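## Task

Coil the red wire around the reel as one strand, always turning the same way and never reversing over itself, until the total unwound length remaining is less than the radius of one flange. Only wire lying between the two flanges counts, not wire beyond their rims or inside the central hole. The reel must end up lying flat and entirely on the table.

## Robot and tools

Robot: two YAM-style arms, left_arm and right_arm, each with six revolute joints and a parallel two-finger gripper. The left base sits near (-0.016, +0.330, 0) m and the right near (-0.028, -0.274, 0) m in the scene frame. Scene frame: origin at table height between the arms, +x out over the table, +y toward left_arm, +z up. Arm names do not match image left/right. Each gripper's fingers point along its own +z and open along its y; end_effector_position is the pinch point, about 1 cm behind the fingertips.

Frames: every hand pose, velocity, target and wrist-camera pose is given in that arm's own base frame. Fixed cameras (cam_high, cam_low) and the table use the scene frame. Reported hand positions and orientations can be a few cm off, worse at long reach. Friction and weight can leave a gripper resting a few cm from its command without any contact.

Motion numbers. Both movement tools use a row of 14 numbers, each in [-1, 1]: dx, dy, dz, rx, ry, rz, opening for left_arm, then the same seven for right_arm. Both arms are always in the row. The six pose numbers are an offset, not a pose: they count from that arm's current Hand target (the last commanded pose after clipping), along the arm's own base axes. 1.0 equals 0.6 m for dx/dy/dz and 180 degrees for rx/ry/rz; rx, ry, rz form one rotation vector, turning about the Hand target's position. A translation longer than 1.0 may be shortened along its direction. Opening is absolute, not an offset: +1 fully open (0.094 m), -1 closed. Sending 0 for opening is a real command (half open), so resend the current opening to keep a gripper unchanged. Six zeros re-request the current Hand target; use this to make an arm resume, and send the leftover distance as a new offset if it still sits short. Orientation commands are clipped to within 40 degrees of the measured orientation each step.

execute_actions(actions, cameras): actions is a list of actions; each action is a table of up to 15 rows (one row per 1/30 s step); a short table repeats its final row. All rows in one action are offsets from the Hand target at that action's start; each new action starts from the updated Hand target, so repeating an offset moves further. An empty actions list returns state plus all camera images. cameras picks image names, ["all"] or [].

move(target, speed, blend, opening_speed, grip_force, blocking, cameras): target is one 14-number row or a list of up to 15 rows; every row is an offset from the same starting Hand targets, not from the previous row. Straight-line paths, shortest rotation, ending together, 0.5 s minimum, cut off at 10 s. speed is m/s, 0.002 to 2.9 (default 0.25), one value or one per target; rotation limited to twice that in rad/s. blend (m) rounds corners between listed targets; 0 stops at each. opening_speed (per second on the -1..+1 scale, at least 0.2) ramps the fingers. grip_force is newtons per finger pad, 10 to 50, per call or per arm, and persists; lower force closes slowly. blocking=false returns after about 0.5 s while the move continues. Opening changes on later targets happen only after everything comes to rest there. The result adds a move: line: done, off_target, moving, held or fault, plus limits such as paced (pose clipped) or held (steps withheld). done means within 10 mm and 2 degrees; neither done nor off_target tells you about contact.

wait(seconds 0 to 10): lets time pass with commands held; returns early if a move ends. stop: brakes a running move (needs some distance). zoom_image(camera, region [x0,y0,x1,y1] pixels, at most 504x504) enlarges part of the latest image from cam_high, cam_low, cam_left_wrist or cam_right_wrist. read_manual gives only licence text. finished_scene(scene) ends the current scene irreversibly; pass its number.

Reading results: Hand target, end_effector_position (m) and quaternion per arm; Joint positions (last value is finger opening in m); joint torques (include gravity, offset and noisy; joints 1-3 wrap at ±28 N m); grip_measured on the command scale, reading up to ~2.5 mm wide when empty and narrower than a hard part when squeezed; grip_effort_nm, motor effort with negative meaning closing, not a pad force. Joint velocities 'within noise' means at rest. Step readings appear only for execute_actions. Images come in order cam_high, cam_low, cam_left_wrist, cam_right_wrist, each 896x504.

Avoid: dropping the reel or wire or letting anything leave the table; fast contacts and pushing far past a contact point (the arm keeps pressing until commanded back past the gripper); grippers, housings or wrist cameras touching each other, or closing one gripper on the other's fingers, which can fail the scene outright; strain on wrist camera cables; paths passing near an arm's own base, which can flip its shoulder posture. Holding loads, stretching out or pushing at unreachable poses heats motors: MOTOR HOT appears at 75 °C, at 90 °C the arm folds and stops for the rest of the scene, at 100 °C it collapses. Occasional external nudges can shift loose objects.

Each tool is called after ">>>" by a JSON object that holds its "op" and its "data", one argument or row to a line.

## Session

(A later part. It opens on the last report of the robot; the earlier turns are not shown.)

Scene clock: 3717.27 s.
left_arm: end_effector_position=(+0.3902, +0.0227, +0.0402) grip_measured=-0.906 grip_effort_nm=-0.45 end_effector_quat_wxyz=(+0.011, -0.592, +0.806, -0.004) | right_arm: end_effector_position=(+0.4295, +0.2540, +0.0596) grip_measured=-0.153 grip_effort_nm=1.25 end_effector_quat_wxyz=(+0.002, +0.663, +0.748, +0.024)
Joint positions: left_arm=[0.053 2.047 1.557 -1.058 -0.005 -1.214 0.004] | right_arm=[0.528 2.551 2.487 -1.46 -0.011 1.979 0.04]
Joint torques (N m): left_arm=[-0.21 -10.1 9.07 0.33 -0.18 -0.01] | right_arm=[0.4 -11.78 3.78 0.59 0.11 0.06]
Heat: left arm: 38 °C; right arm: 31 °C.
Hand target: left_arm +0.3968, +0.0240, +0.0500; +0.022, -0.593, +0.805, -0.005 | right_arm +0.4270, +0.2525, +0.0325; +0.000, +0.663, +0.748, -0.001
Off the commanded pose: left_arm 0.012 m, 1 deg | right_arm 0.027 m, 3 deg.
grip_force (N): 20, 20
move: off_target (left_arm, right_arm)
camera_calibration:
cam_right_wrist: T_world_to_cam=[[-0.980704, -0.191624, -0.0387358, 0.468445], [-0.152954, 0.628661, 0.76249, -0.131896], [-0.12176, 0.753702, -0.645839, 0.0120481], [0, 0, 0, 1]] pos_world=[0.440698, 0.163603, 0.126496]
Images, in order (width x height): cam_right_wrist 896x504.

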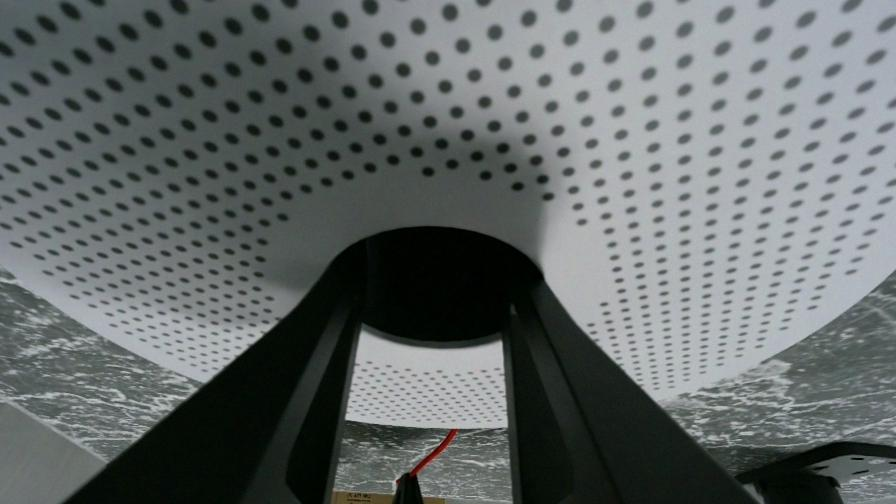

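>>> {"op": "move", "data": {
  "target": [0,0,0,0,0,0,-1,0,0,0,0,0,0.2778,-0.12],
  "speed": 0.2,
  "cameras": ["all"]
}}

>>> {"op": "zoom_image", "data": {
  "camera": "cam_high",
  "region": [380, 220, 620, 440]
}}

>>> {"op": "zoom_image", "data": {
  "camera": "cam_low",
  "region": [370, 290, 530, 380]
}}

Scene clock: 3724.93 s.
left_arm: end_effector_position=(+0.3901, +0.0227, +0.0402) grip_measured=-0.906 grip_effort_nm=-0.45 end_effector_quat_wxyz=(+0.010, -0.592, +0.806, -0.004) | right_arm: end_effector_position=(+0.4287, +0.2554, +0.0609) grip_measured=-0.137 grip_effort_nm=0.91 end_effector_quat_wxyz=(+0.009, +0.306, +0.952, +0.025)
Joint positions: left_arm=[0.053 2.047 1.557 -1.058 -0.005 -1.214 0.004] | right_arm=[0.528 2.548 2.487 -1.461 -0.02 1.15 0.041]
Joint torques (N m): left_arm=[-0.25 -10.11 9.16 0.33 -0.16 0] | right_arm=[0.29 -11.33 4.19 0.55 0.23 -0.49]
Heat: left arm: 39 °C; right arm: 31 °C.
Hand target: left_arm +0.3968, +0.0240, +0.0500; +0.022, -0.593, +0.805, -0.005 | right_arm +0.4270, +0.2525, +0.0324; +0.000, +0.285, +0.959, -0.001
Off the commanded pose: left_arm 0.012 m, 1 deg | right_arm 0.029 m, 4 deg.
grip_force (N): 20, 20
move: off_target (left_arm, right_arm)
camera_calibration:
cam_left_wrist: T_world_to_cam=[[0.971771, -0.234928, 0.021665, -0.378577], [-0.171196, -0.638989, 0.749923, 0.0591867], [-0.162334, -0.732463, -0.66117, 0.216103], [0, 0, 0, 1]] pos_world=[0.413104, 0.107169, 0.106697]
cam_right_wrist: T_world_to_cam=[[-0.520681, -0.852249, -0.0506207, 0.440032], [-0.591131, 0.317101, 0.741627, 0.134782], [-0.615999, 0.416075, -0.6689, 0.31132], [0, 0, 0, 1]] pos_world=[0.500563, 0.202745, 0.130558]

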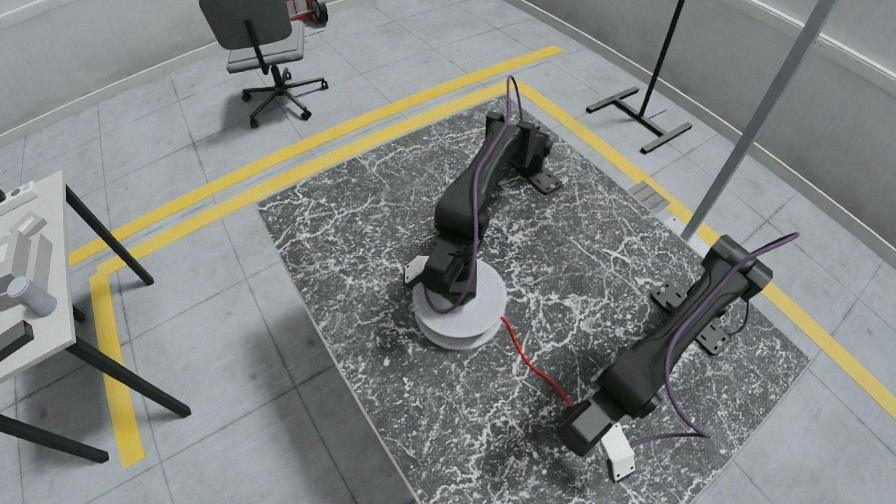

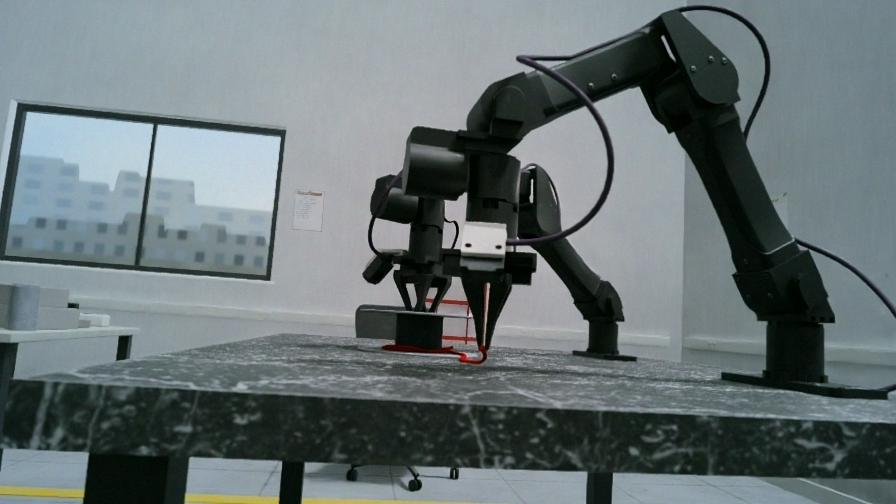

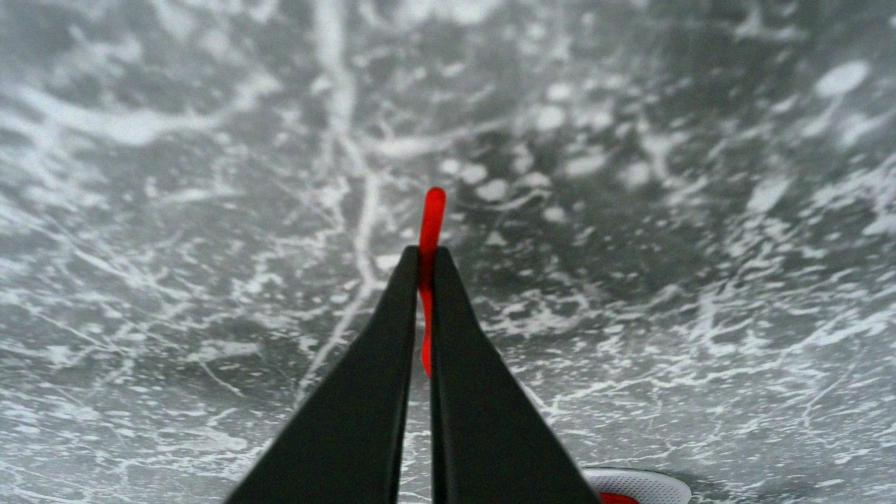

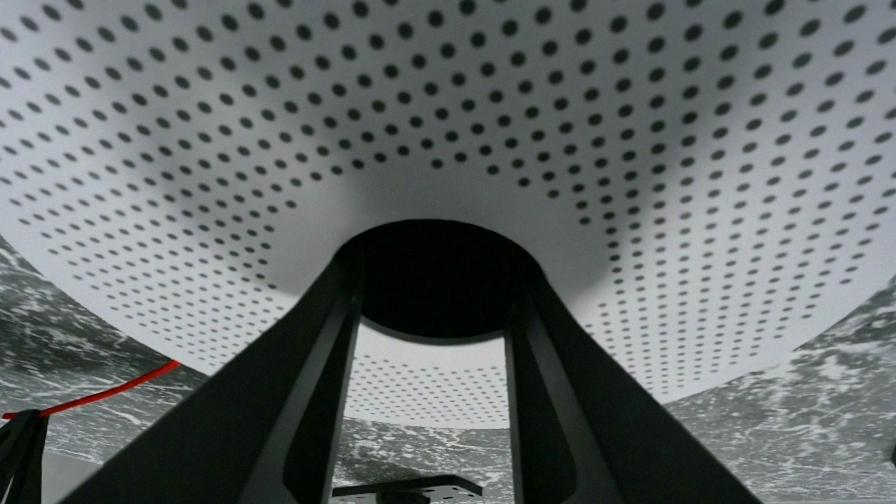

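Scaled by 2.100 from the camera's 896x504 image, which has a finer 1280x720 frame.

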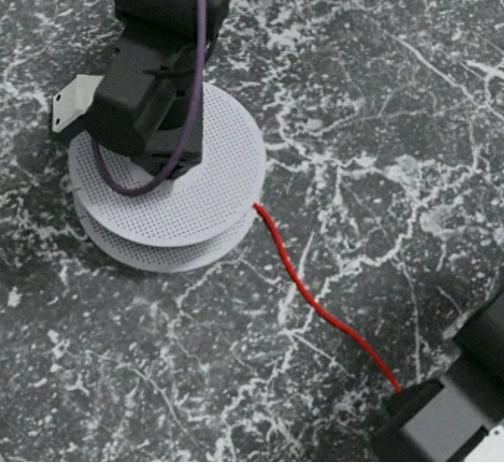

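Scaled by 3.150 from the camera's 896x504 image, which has a finer 1280x720 frame.

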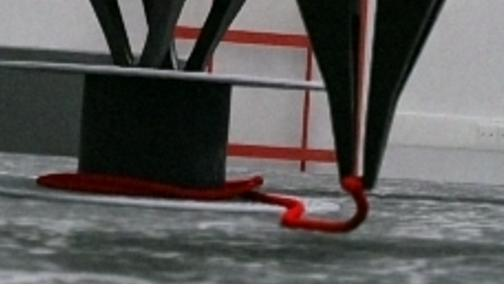

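>>> {"op": "move", "data": {
  "target": [-0.01,-0.125,0,0,0,0,-1,0,0,0,0,0,0.5556,-0.12],
  "speed": 0.2,
  "cameras": ["all"]
}}

>>> {"op": "zoom_image", "data": {
  "camera": "cam_high",
  "region": [380, 220, 620, 440]
}}

>>> {"op": "zoom_image", "data": {
  "camera": "cam_low",
  "region": [340, 270, 540, 390]
}}

Scene clock: 3744.30 s.
left_arm: end_effector_position=(+0.3874, -0.0513, +0.0402) grip_measured=-0.906 grip_effort_nm=-0.45 end_effector_quat_wxyz=(+0.010, -0.591, +0.807, -0.006) | right_arm: end_effector_position=(+0.4298, +0.2552, +0.0620) grip_measured=-0.132 grip_effort_nm=0.63 end_effector_quat_wxyz=(+0.027, -0.530, +0.848, +0.007)
Joint positions: left_arm=[-0.136 2.047 1.557 -1.058 -0.005 -1.401 0.004] | right_arm=[0.528 2.546 2.487 -1.458 -0.016 -0.588 0.041]
Joint torques (N m): left_arm=[-0.57 -10.78 7.92 0.35 -0.25 -0.09] | right_arm=[0.29 -11.44 3.67 0.61 0.17 -0.53]
Heat: left arm: 39 °C; right arm: 30 °C.
Hand target: left_arm +0.3908, -0.0510, +0.0500; +0.022, -0.593, +0.805, -0.005 | right_arm +0.4271, +0.2525, +0.0324; +0.001, -0.551, +0.834, +0.000
Off the commanded pose: left_arm 0.010 m, 1 deg | right_arm 0.030 m, 4 deg.
grip_force (N): 20, 20
move: off_target (right_arm)
camera_calibration:
cam_left_wrist: T_world_to_cam=[[0.971009, -0.237911, 0.0232408, -0.393203], [-0.173685, -0.635375, 0.752418, 0.0125916], [-0.164242, -0.734641, -0.658276, 0.162001], [0, 0, 0, 1]] pos_world=[0.410598, 0.0334658, 0.106306]
cam_right_wrist: T_world_to_cam=[[0.927855, -0.372319, 0.0215441, -0.308924], [-0.276351, -0.647605, 0.710097, 0.247547], [-0.250431, -0.664821, -0.703774, 0.433661], [0, 0, 0, 1]] pos_world=[0.463649, 0.333601, 0.136072]

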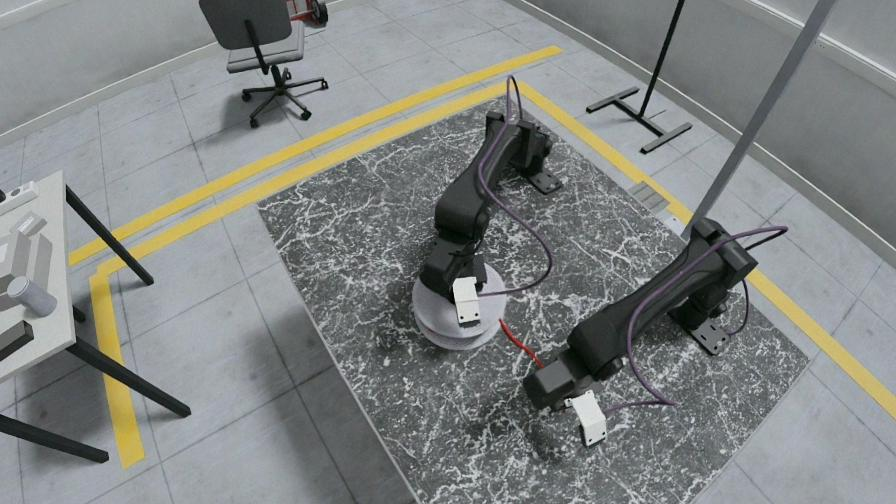

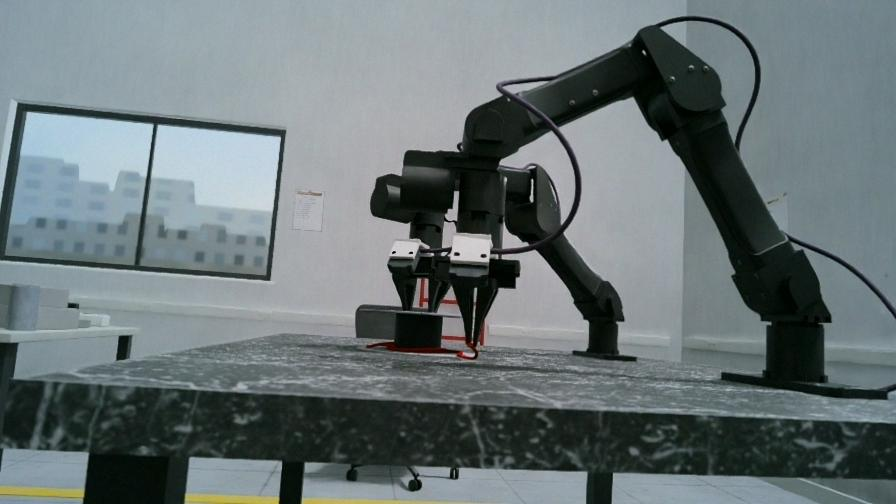

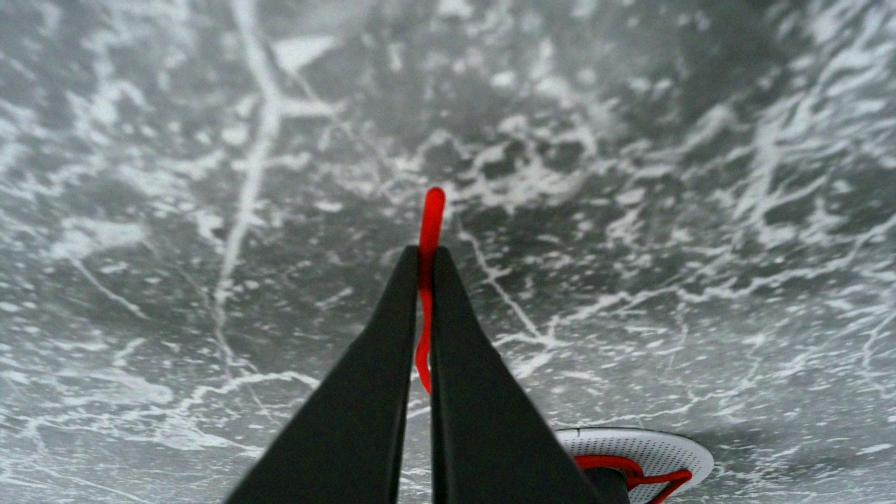

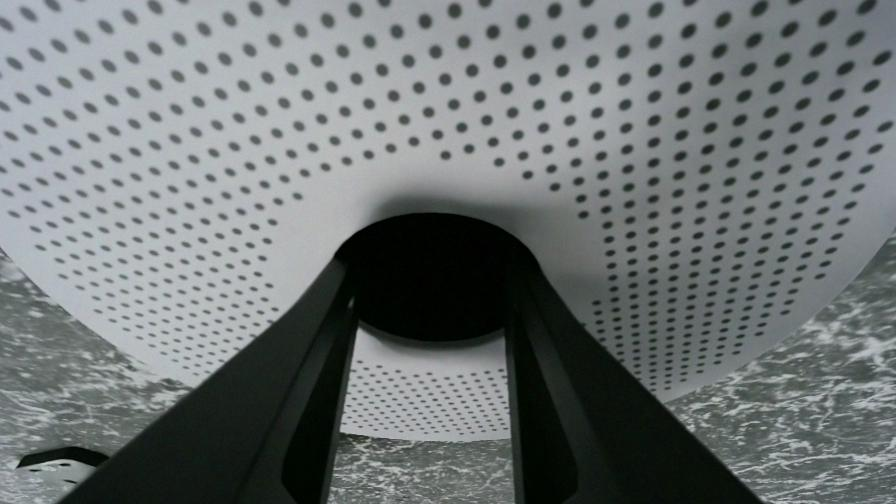

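Scaled by 2.100 from the camera's 896x504 image, which has a finer 1280x720 frame.

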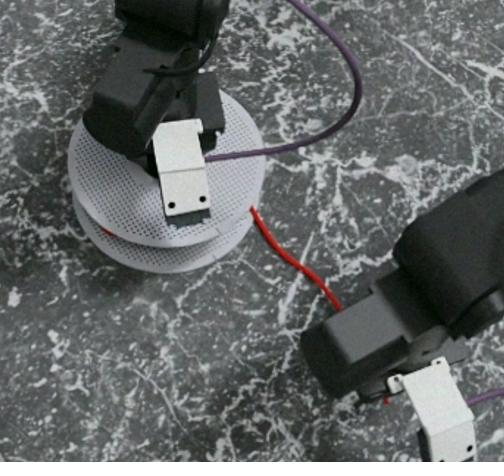

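Scaled by 2.520 from the camera's 896x504 image, which has a finer 1280x720 frame.

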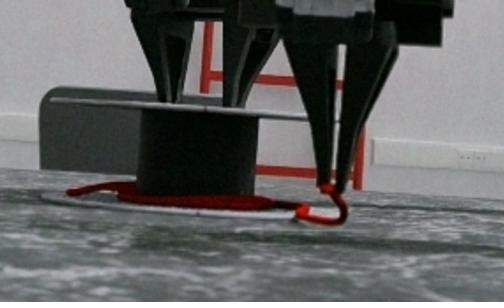

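>>> {"op": "move", "data": {
  "target": [0,0,0.05,0,0,0,-1,0,0,0,0,0,0,-1],
  "opening_speed": 0.8,
  "speed": 0.1
}}

>>> {"op": "move", "data": {
  "target": [
    [0,0,0,0,0,0,-1,0,0,-0.005,0,0,-0.4167,-1],
    [0,0,0,0,0,0,-1,0,0,-0.005,0,0,-0.8333,-1]
  ],
  "speed": 0.35,
  "blend": [0.005, 0],
  "cameras": ["cam_right_wrist", "cam_low"]
}}

Scene clock: 3758.70 s.
left_arm: end_effector_position=(+0.3846, -0.0509, +0.0605) grip_measured=-0.906 grip_effort_nm=-0.45 end_effector_quat_wxyz=(+0.000, -0.591, +0.807, +0.003) | right_arm: end_effector_position=(+0.4313, +0.2530, +0.0505) grip_measured=-0.994 grip_effort_nm=-0.36 end_effector_quat_wxyz=(+0.020, -0.545, +0.838, -0.002)
Joint positions: left_arm=[-0.136 2.044 1.635 -1.165 -0.005 -1.401 0.004] | right_arm=[0.529 2.563 2.474 -1.442 0.002 -0.625 0]
Joint torques (N m): left_arm=[-0.59 -12.14 8.99 0.24 -0.24 -0.09] | right_arm=[0.17 -13.04 4.44 0.39 0.02 -0.13]
Heat: left arm: 39 °C; right arm: 30 °C.
Hand target: left_arm +0.3908, -0.0510, +0.0800; +0.022, -0.593, +0.805, -0.005 | right_arm +0.4270, +0.2525, +0.0325; +0.001, -0.551, +0.834, -0.001
Off the commanded pose: left_arm 0.020 m, 3 deg | right_arm 0.019 m, 2 deg.
grip_force (N): 20, 20
move: off_target (left_arm, right_arm)

Scene clock: 3763.33 s.
left_arm: end_effector_position=(+0.3846, -0.0509, +0.0605) grip_measured=-0.906 grip_effort_nm=-0.45 end_effector_quat_wxyz=(+0.000, -0.591, +0.807, +0.003) | right_arm: end_effector_position=(+0.4314, +0.2540, +0.0473) grip_measured=-0.994 grip_effort_nm=-0.36 end_effector_quat_wxyz=(+0.004, +0.660, +0.751, +0.018)
Joint positions: left_arm=[-0.136 2.044 1.635 -1.165 -0.005 -1.401 0.004] | right_arm=[0.529 2.57 2.474 -1.438 -0.003 1.971 0]
Joint torques (N m): left_arm=[-0.57 -12.11 8.99 0.25 -0.24 -0.08] | right_arm=[0.18 -13.42 4.23 0.39 0.06 0.18]
Heat: left arm: 39 °C; right arm: 30 °C.
Hand target: left_arm +0.3908, -0.0510, +0.0800; +0.022, -0.593, +0.805, -0.005 | right_arm +0.4270, +0.2526, +0.0295; +0.000, +0.663, +0.749, -0.001
Off the commanded pose: left_arm 0.020 m, 3 deg | right_arm 0.018 m, 2 deg.
grip_force (N): 20, 20
move: off_target (left_arm, right_arm)
camera_calibration:
cam_right_wrist: T_world_to_cam=[[-0.979128, -0.200673, -0.0322366, 0.47097], [-0.155369, 0.636757, 0.755249, -0.122921], [-0.131031, 0.744494, -0.654645, 0.0111104], [0, 0, 0, 1]] pos_world=[0.443498, 0.16451, 0.115292]
Images, in order (width x height): cam_low 896x504, cam_right_wrist 896x504.

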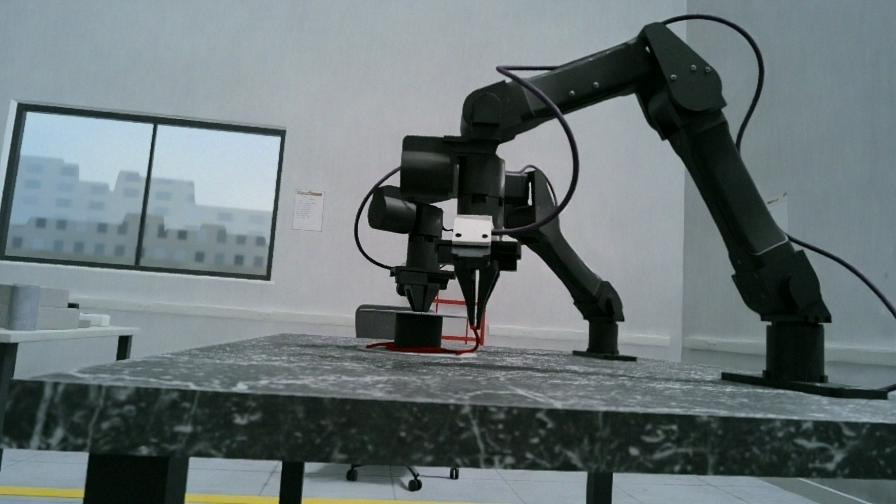

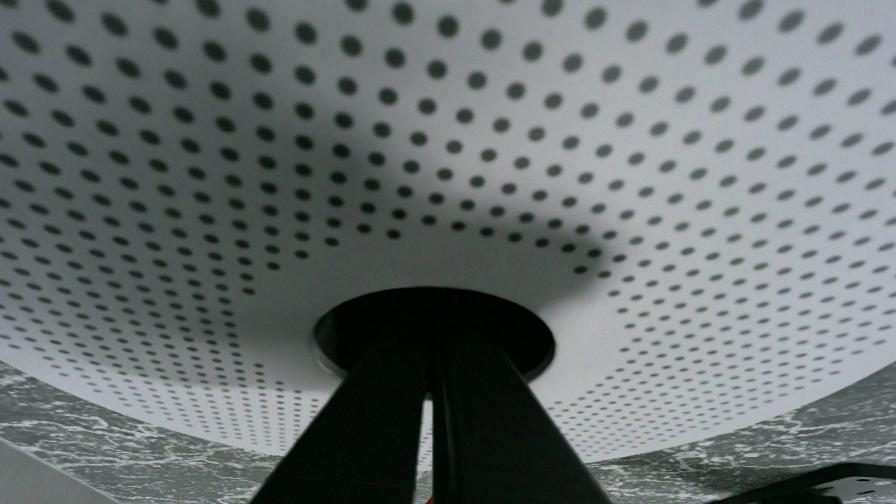

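>>> {"op": "move", "data": {
  "target": [0,0,0,0,0,0,-1,0,0,0,0,0,0,-0.12],
  "opening_speed": 0.4
}}

>>> {"op": "move", "data": {
  "target": [-0.0072,-0.0788,0,0,0,0,-1,0,0,0,0,0,0.3889,-0.12],
  "speed": 0.2,
  "cameras": ["all"]
}}

>>> {"op": "zoom_image", "data": {
  "camera": "cam_low",
  "region": [340, 270, 540, 390]
}}

>>> {"op": "zoom_image", "data": {
  "camera": "cam_high",
  "region": [380, 220, 620, 440]
}}

Scene clock: 3779.30 s.
left_arm: end_effector_position=(+0.3846, -0.0509, +0.0605) grip_measured=-0.906 grip_effort_nm=-0.45 end_effector_quat_wxyz=(+0.000, -0.591, +0.807, +0.003) | right_arm: end_effector_position=(+0.4310, +0.2546, +0.0562) grip_measured=-0.213 grip_effort_nm=1.25 end_effector_quat_wxyz=(+0.005, +0.662, +0.749, +0.025)
Joint positions: left_arm=[-0.136 2.044 1.635 -1.165 -0.005 -1.401 0.004] | right_arm=[0.529 2.551 2.474 -1.443 -0.007 1.978 0.037]
Joint torques (N m): left_arm=[-0.57 -12.11 9.01 0.24 -0.25 -0.1] | right_arm=[0.23 -11.93 3.78 0.53 0.09 0.07]
Heat: left arm: 41 °C; right arm: 30 °C.
Hand target: left_arm +0.3908, -0.0510, +0.0800; +0.022, -0.593, +0.805, -0.005 | right_arm +0.4270, +0.2526, +0.0295; +0.000, +0.663, +0.749, +0.000
Off the commanded pose: left_arm 0.020 m, 3 deg | right_arm 0.027 m, 3 deg.
grip_force (N): 20, 20
move: off_target (left_arm, right_arm)

Scene clock: 3783.13 s.
left_arm: end_effector_position=(+0.3815, -0.0984, +0.0683) grip_measured=-0.906 grip_effort_nm=-0.45 end_effector_quat_wxyz=(+0.007, -0.591, +0.807, -0.005) | right_arm: end_effector_position=(+0.4303, +0.2560, +0.0612) grip_measured=-0.136 grip_effort_nm=0.86 end_effector_quat_wxyz=(+0.018, +0.135, +0.990, +0.024)
Joint positions: left_arm=[-0.257 2.044 1.666 -1.177 -0.005 -1.522 0.004] | right_arm=[0.529 2.541 2.474 -1.445 -0.015 0.8 0.041]
Joint torques (N m): left_arm=[-0.61 -10.51 9.24 0.28 -0.3 -0.07] | right_arm=[0.24 -10.91 3.79 0.53 0.14 -0.46]
Heat: left arm: 41 °C; right arm: 30 °C.
Hand target: left_arm +0.3865, -0.0982, +0.0800; +0.022, -0.593, +0.805, -0.005 | right_arm +0.4270, +0.2526, +0.0294; +0.000, +0.114, +0.994, -0.001
Off the commanded pose: left_arm 0.013 m, 2 deg | right_arm 0.032 m, 4 deg.
grip_force (N): 20, 20
move: off_target (left_arm, right_arm)
camera_calibration:
cam_left_wrist: T_world_to_cam=[[0.97121, -0.237555, 0.0178456, -0.399061], [-0.169069, -0.634562, 0.754153, -0.0414627], [-0.167829, -0.735458, -0.656456, 0.14613], [0, 0, 0, 1]] pos_world=[0.405087, -0.0136372, 0.134318]
cam_right_wrist: T_world_to_cam=[[-0.194909, -0.979594, -0.0490465, 0.333835], [-0.684133, 0.0999479, 0.722477, 0.232136], [-0.702832, 0.174371, -0.689653, 0.412776], [0, 0, 0, 1]] pos_world=[0.513992, 0.231845, 0.133333]

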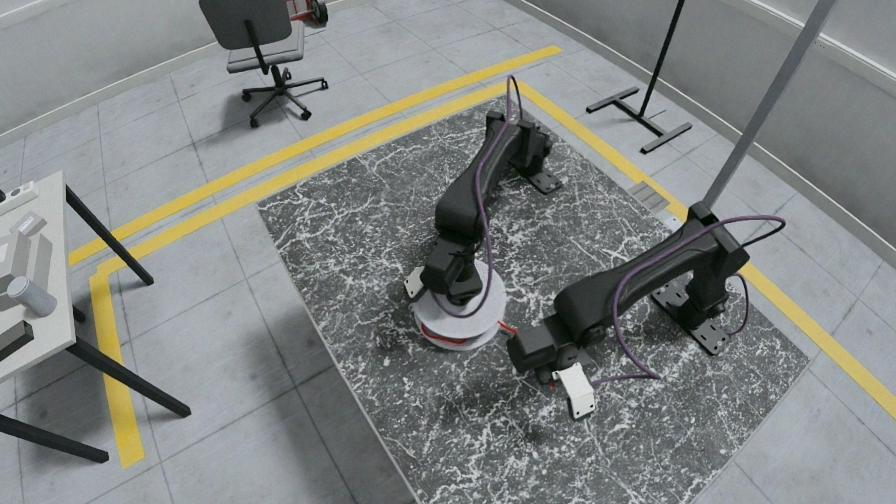

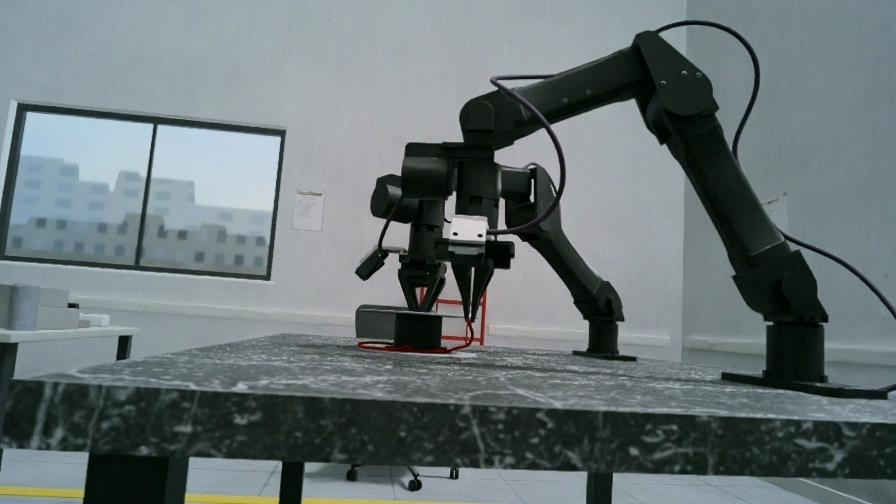

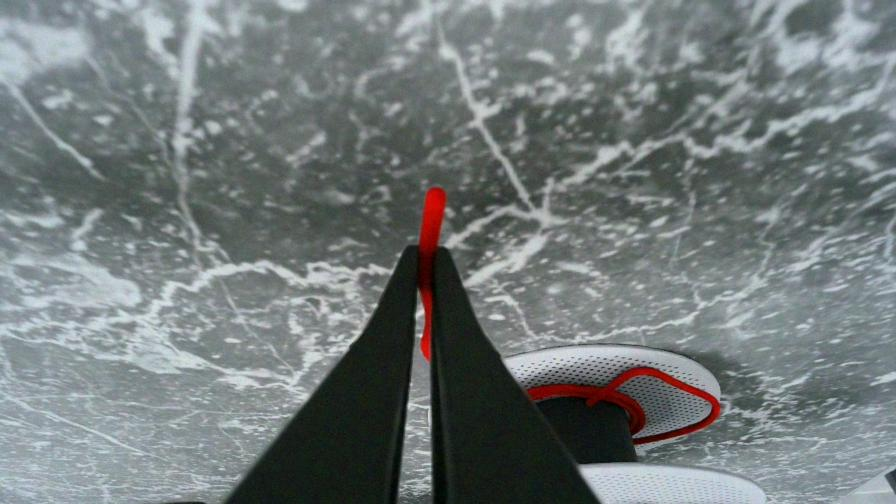

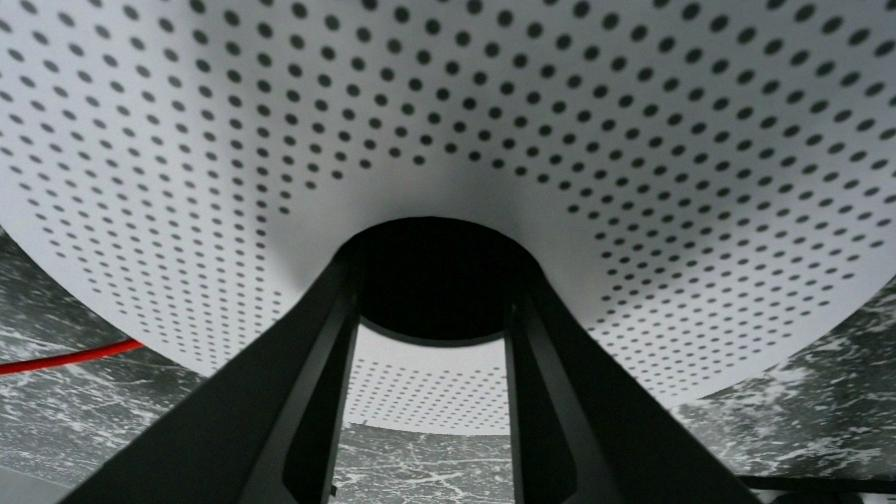

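Scaled by 2.520 from the camera's 896x504 image, which has a finer 1280x720 frame.

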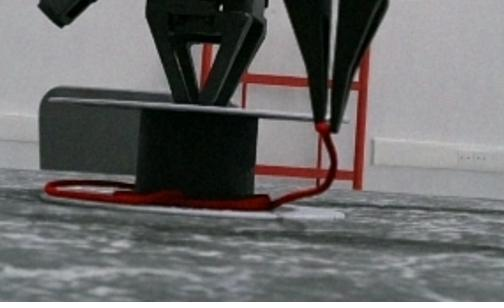

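Scaled by 2.100 from the camera's 896x504 image, which has a finer 1280x720 frame.

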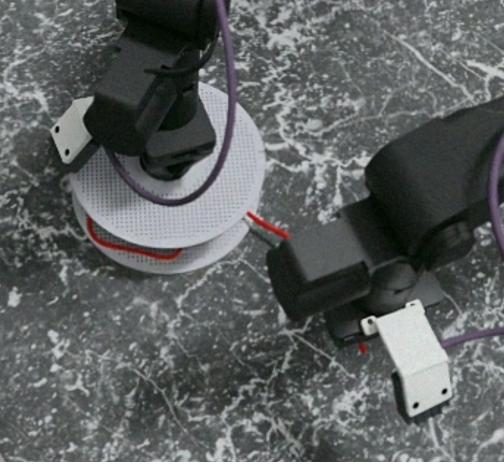

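>>> {"op": "move", "data": {
  "target": [-0.0072,-0.08,0,0,0,0,-1,0,0,0,0,0,0.3611,-0.12],
  "speed": 0.2,
  "cameras": ["all"]
}}

>>> {"op": "zoom_image", "data": {
  "camera": "cam_low",
  "region": [340, 270, 540, 390]
}}

>>> {"op": "zoom_image", "data": {
  "camera": "cam_left_wrist",
  "region": [400, 240, 800, 504]
}}

Scene clock: 3791.93 s.
left_arm: end_effector_position=(+0.3787, -0.1467, +0.0796) grip_measured=-0.906 grip_effort_nm=-0.45 end_effector_quat_wxyz=(+0.015, -0.591, +0.807, -0.016) | right_arm: end_effector_position=(+0.4310, +0.2569, +0.0620) grip_measured=-0.132 grip_effort_nm=0.66 end_effector_quat_wxyz=(+0.031, -0.418, +0.908, +0.012)
Joint positions: left_arm=[-0.375 2.061 1.735 -1.202 -0.008 -1.639 0.004] | right_arm=[0.529 2.539 2.474 -1.441 -0.018 -0.333 0.041]
Joint torques (N m): left_arm=[-0.59 -8.58 9.37 0.33 -0.3 -0.08] | right_arm=[0.36 -11.11 3.43 0.58 0.2 -0.46]
Heat: left arm: 40 °C; right arm: 30 °C.
Hand target: left_arm +0.3821, -0.1463, +0.0799; +0.022, -0.593, +0.805, -0.005 | right_arm +0.4270, +0.2526, +0.0295; +0.000, -0.438, +0.899, -0.001
Off the commanded pose: left_arm 0.004 m, 2 deg | right_arm 0.033 m, 5 deg.
grip_force (N): 20, 20
move: off_target (right_arm)
camera_calibration:
cam_left_wrist: T_world_to_cam=[[0.97022, -0.237912, 0.0455134, -0.409803], [-0.189324, -0.62761, 0.755157, -0.0724087], [-0.151096, -0.741285, -0.653963, 0.110196], [0, 0, 0, 1]] pos_world=[0.40054, -0.0612551, 0.145395]
cam_right_wrist: T_world_to_cam=[[0.804807, -0.593446, 0.0103852, -0.198878], [-0.429244, -0.56986, 0.70072, 0.295534], [-0.409922, -0.568402, -0.71336, 0.479661], [0, 0, 0, 1]] pos_world=[0.483538, 0.32303, 0.13715]

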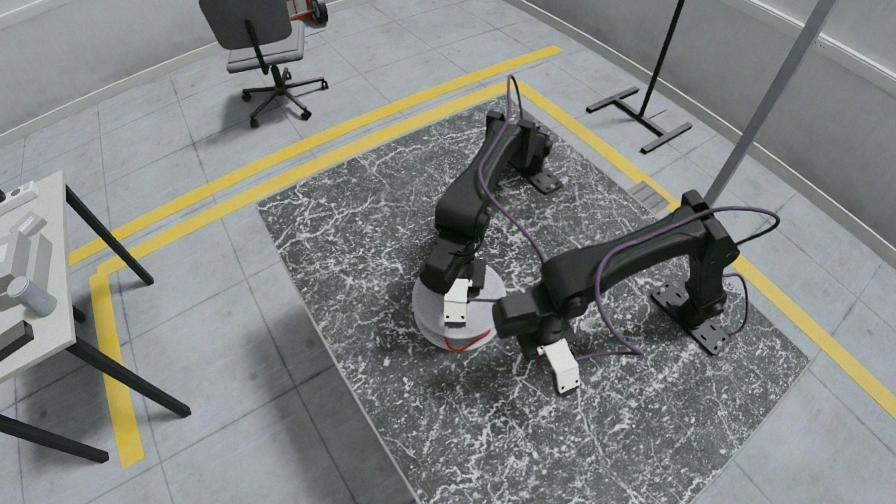

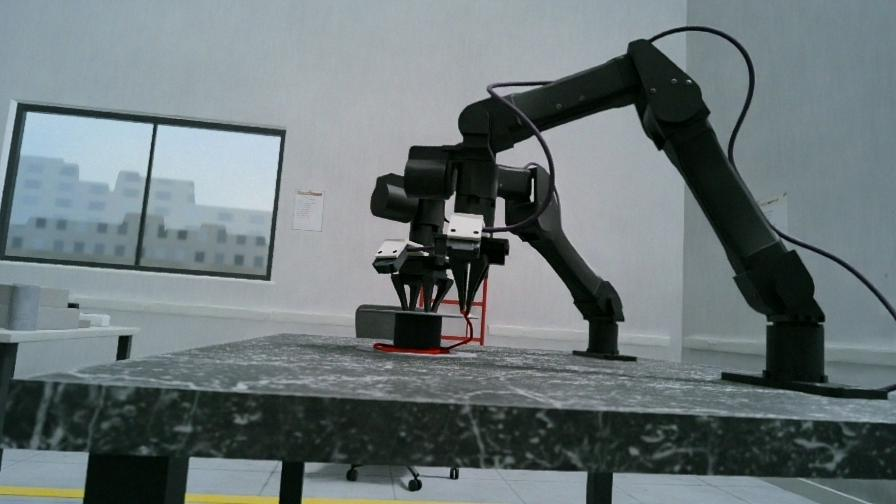

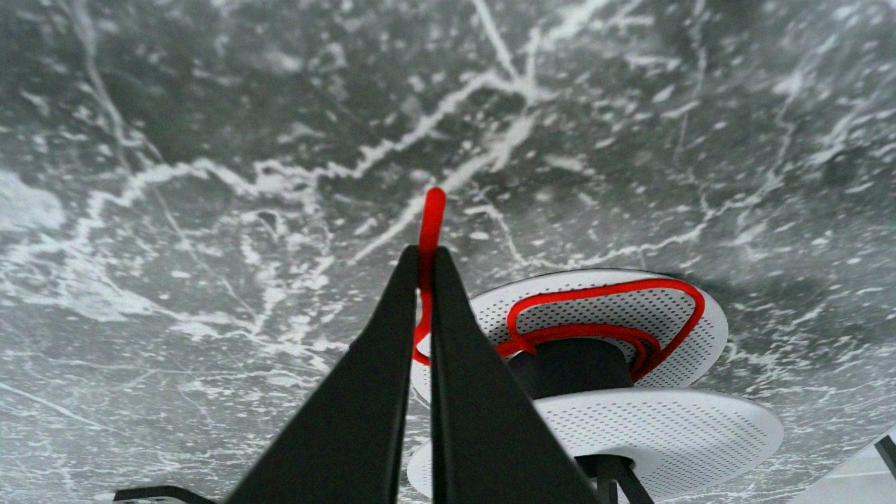

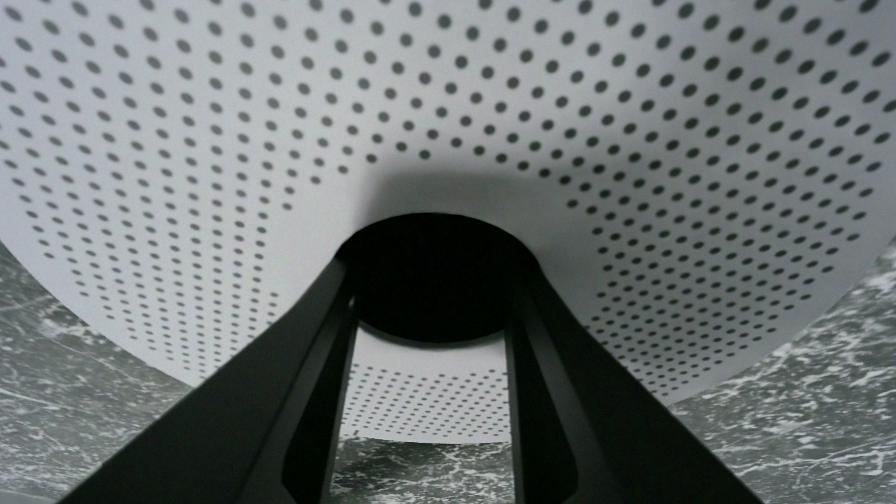

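Scaled by 2.520 from the camera's 896x504 image, which has a finer 1280x720 frame.

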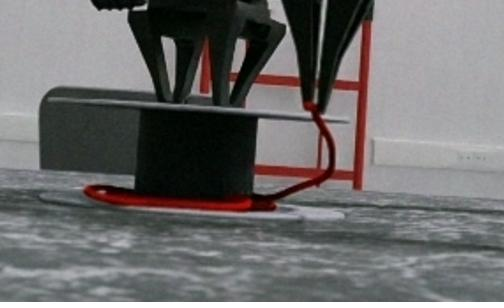

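Scaled by 1.260 from the camera's 896x504 image, which has a finer 1280x720 frame.

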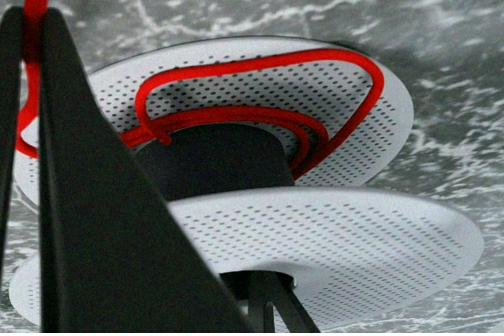

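>>> {"op": "move", "data": {
  "target": [0,0,0,0,0,0,-1,0,0,0,0,0,0,-1],
  "opening_speed": 0.8
}}

>>> {"op": "move", "data": {
  "target": [
    [0,0,0,0,0,0,-1,0,0,-0.005,0,0,-0.375,-1],
    [0,0,0,0,0,0,-1,0,0,-0.005,0,0,-0.76,-1]
  ],
  "speed": 0.35,
  "blend": [0.005, 0]
}}

>>> {"op": "move", "data": {
  "target": [0,0,0,0,0,0,-1,0,0,0,0,0,0,-0.12],
  "opening_speed": 0.4,
  "cameras": ["cam_right_wrist", "cam_left_wrist"]
}}

Scene clock: 3823.27 s.
left_arm: end_effector_position=(+0.3787, -0.1467, +0.0796) grip_measured=-0.906 grip_effort_nm=-0.45 end_effector_quat_wxyz=(+0.015, -0.591, +0.807, -0.016) | right_arm: end_effector_position=(+0.4327, +0.2545, +0.0478) grip_measured=-0.994 grip_effort_nm=-0.37 end_effector_quat_wxyz=(+0.023, -0.432, +0.902, +0.002)
Joint positions: left_arm=[-0.375 2.061 1.735 -1.202 -0.008 -1.639 0.004] | right_arm=[0.53 2.562 2.462 -1.424 0 -0.364 0]
Joint torques (N m): left_arm=[-0.59 -8.58 9.36 0.33 -0.3 -0.08] | right_arm=[0.2 -13.05 4.67 0.33 0.04 -0.09]
Heat: left arm: 39 °C; right arm: 30 °C.
Hand target: left_arm +0.3821, -0.1463, +0.0799; +0.022, -0.593, +0.805, -0.005 | right_arm +0.4270, +0.2525, +0.0295; +0.000, -0.438, +0.899, -0.001
Off the commanded pose: left_arm 0.003 m, 2 deg | right_arm 0.019 m, 3 deg.
grip_force (N): 20, 20
move: off_target (right_arm)

Scene clock: 3827.53 s.
left_arm: end_effector_position=(+0.3787, -0.1467, +0.0796) grip_measured=-0.906 grip_effort_nm=-0.45 end_effector_quat_wxyz=(+0.015, -0.591, +0.807, -0.016) | right_arm: end_effector_position=(+0.4304, +0.2540, +0.0423) grip_measured=-0.994 grip_effort_nm=-0.36 end_effector_quat_wxyz=(+0.003, +0.671, +0.741, +0.015)
Joint positions: left_arm=[-0.375 2.061 1.735 -1.202 -0.008 -1.639 0.004] | right_arm=[0.53 2.569 2.453 -1.424 -0.003 2.002 0]
Joint torques (N m): left_arm=[-0.58 -8.61 9.36 0.32 -0.3 -0.08] | right_arm=[0.17 -13.5 4.53 0.36 0.03 0.11]
Heat: left arm: 39 °C; right arm: 30 °C.
Hand target: left_arm +0.3821, -0.1463, +0.0799; +0.022, -0.593, +0.805, -0.005 | right_arm +0.4270, +0.2526, +0.0263; -0.001, +0.675, +0.738, -0.001
Off the commanded pose: left_arm 0.003 m, 2 deg | right_arm 0.016 m, 2 deg.
grip_force (N): 20, 20
move: off_target (right_arm)

Scene clock: 3829.93 s.
left_arm: end_effector_position=(+0.3787, -0.1467, +0.0796) grip_measured=-0.906 grip_effort_nm=-0.45 end_effector_quat_wxyz=(+0.015, -0.591, +0.807, -0.016) | right_arm: end_effector_position=(+0.4321, +0.2562, +0.0577) grip_measured=-0.178 grip_effort_nm=1.25 end_effector_quat_wxyz=(+0.005, +0.673, +0.739, +0.032)
Joint positions: left_arm=[-0.375 2.061 1.735 -1.202 -0.008 -1.639 0.004] | right_arm=[0.53 2.537 2.453 -1.422 -0.009 2.009 0.039]
Joint torques (N m): left_arm=[-0.58 -8.59 9.36 0.33 -0.31 -0.09] | right_arm=[0.13 -11.04 3.89 0.48 0.09 0.04]
Heat: left arm: 39 °C; right arm: 30 °C.
Hand target: left_arm +0.3821, -0.1463, +0.0799; +0.022, -0.593, +0.805, -0.005 | right_arm +0.4270, +0.2525, +0.0263; -0.001, +0.675, +0.738, -0.001
Off the commanded pose: left_arm 0.003 m, 2 deg | right_arm 0.032 m, 4 deg.
grip_force (N): 20, 20
move: off_target (right_arm)
camera_calibration:
cam_left_wrist: T_world_to_cam=[[0.97022, -0.237912, 0.0455134, -0.409803], [-0.189324, -0.62761, 0.755157, -0.0724087], [-0.151096, -0.741285, -0.653963, 0.110196], [0, 0, 0, 1]] pos_world=[0.40054, -0.0612551, 0.145395]
cam_right_wrist: T_world_to_cam=[[-0.984999, -0.163403, -0.0554721, 0.466929], [-0.14704, 0.626514, 0.765415, -0.133573], [-0.0903174, 0.762089, -0.641142, -0.00647822], [0, 0, 0, 1]] pos_world=[0.439699, 0.16492, 0.123987]
Images, in order (width x height): cam_left_wrist 896x504, cam_right_wrist 896x504.

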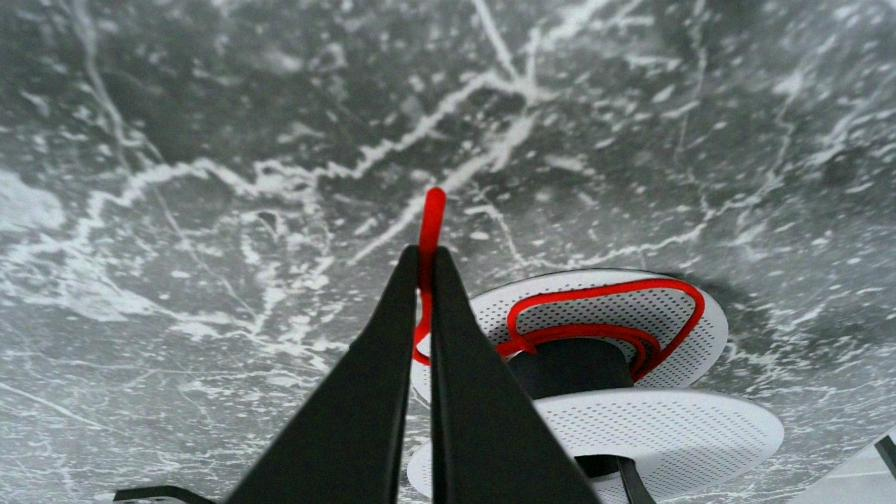

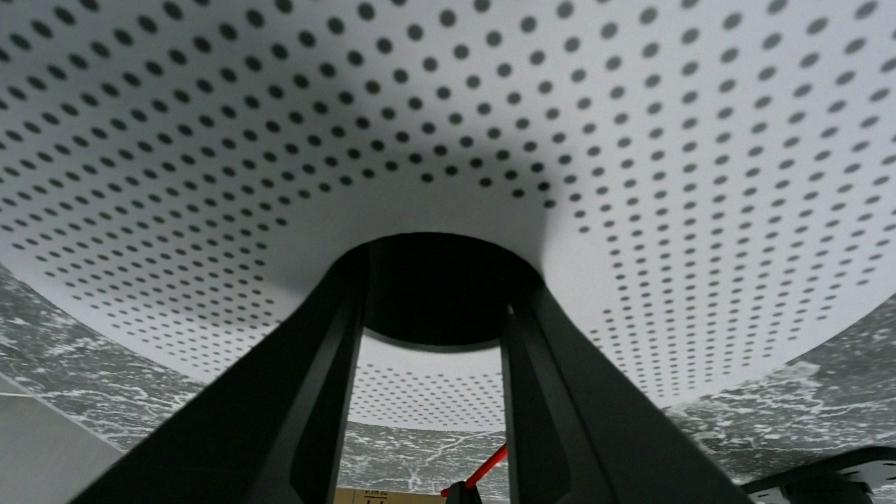

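>>> {"op": "move", "data": {
  "target": [-0.005,-0.05,0,0,0,0,-1,0,0,0,0,0,0.25,-0.12],
  "speed": 0.15,
  "cameras": ["cam_left_wrist", "cam_low"]
}}

>>> {"op": "zoom_image", "data": {
  "camera": "cam_low",
  "region": [340, 270, 540, 390]
}}

>>> {"op": "zoom_image", "data": {
  "camera": "cam_left_wrist",
  "region": [380, 200, 800, 480]
}}

Scene clock: 3838.83 s.
left_arm: end_effector_position=(+0.3762, -0.1766, +0.0802) grip_measured=-0.906 grip_effort_nm=-0.45 end_effector_quat_wxyz=(+0.015, -0.591, +0.807, -0.017) | right_arm: end_effector_position=(+0.4308, +0.2586, +0.0605) grip_measured=-0.139 grip_effort_nm=1.01 end_effector_quat_wxyz=(+0.012, +0.361, +0.932, +0.035)
Joint positions: left_arm=[-0.446 2.1 1.797 -1.224 -0.01 -1.71 0.004] | right_arm=[0.53 2.532 2.453 -1.423 -0.024 1.271 0.04]
Joint torques (N m): left_arm=[-0.58 -8.84 9.37 0.32 -0.3 -0.09] | right_arm=[0.02 -10.35 3.96 0.5 0.23 -0.47]
Heat: left arm: 39 °C; right arm: 30 °C.
Hand target: left_arm +0.3791, -0.1763, +0.0799; +0.022, -0.593, +0.805, -0.005 | right_arm +0.4270, +0.2525, +0.0264; +0.000, +0.341, +0.940, -0.001
Off the commanded pose: left_arm 0.003 m, 2 deg | right_arm 0.035 m, 5 deg.
grip_force (N): 20, 20
move: off_target (right_arm)
camera_calibration:
cam_left_wrist: T_world_to_cam=[[0.97021, -0.237856, 0.0460064, -0.414578], [-0.189534, -0.626944, 0.755657, -0.0919564], [-0.150894, -0.741866, -0.653349, 0.0877573], [0, 0, 0, 1]] pos_world=[0.398041, -0.091157, 0.145897]
Images, in order (width x height): cam_low 896x504, cam_left_wrist 896x504.

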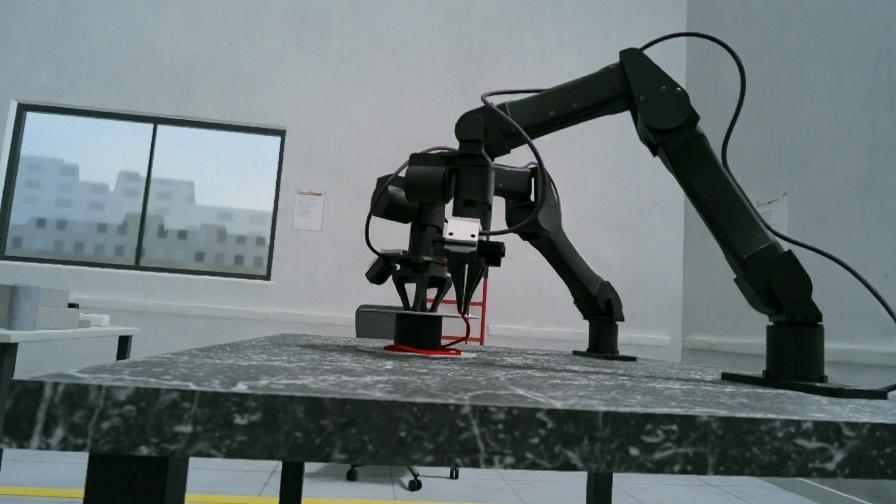

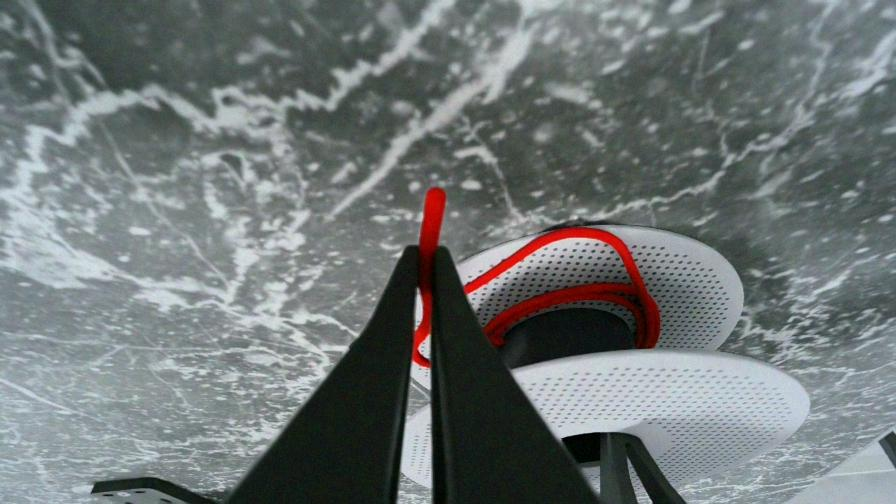

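Scaled by 2.520 from the camera's 896x504 image, which has a finer 1280x720 frame.

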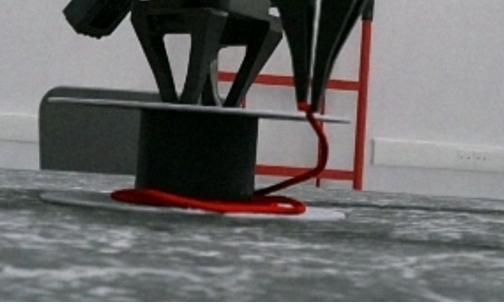

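Scaled by 1.200 from the camera's 896x504 image, which has a finer 1280x720 frame.

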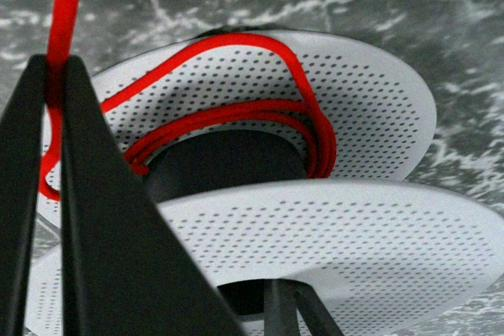

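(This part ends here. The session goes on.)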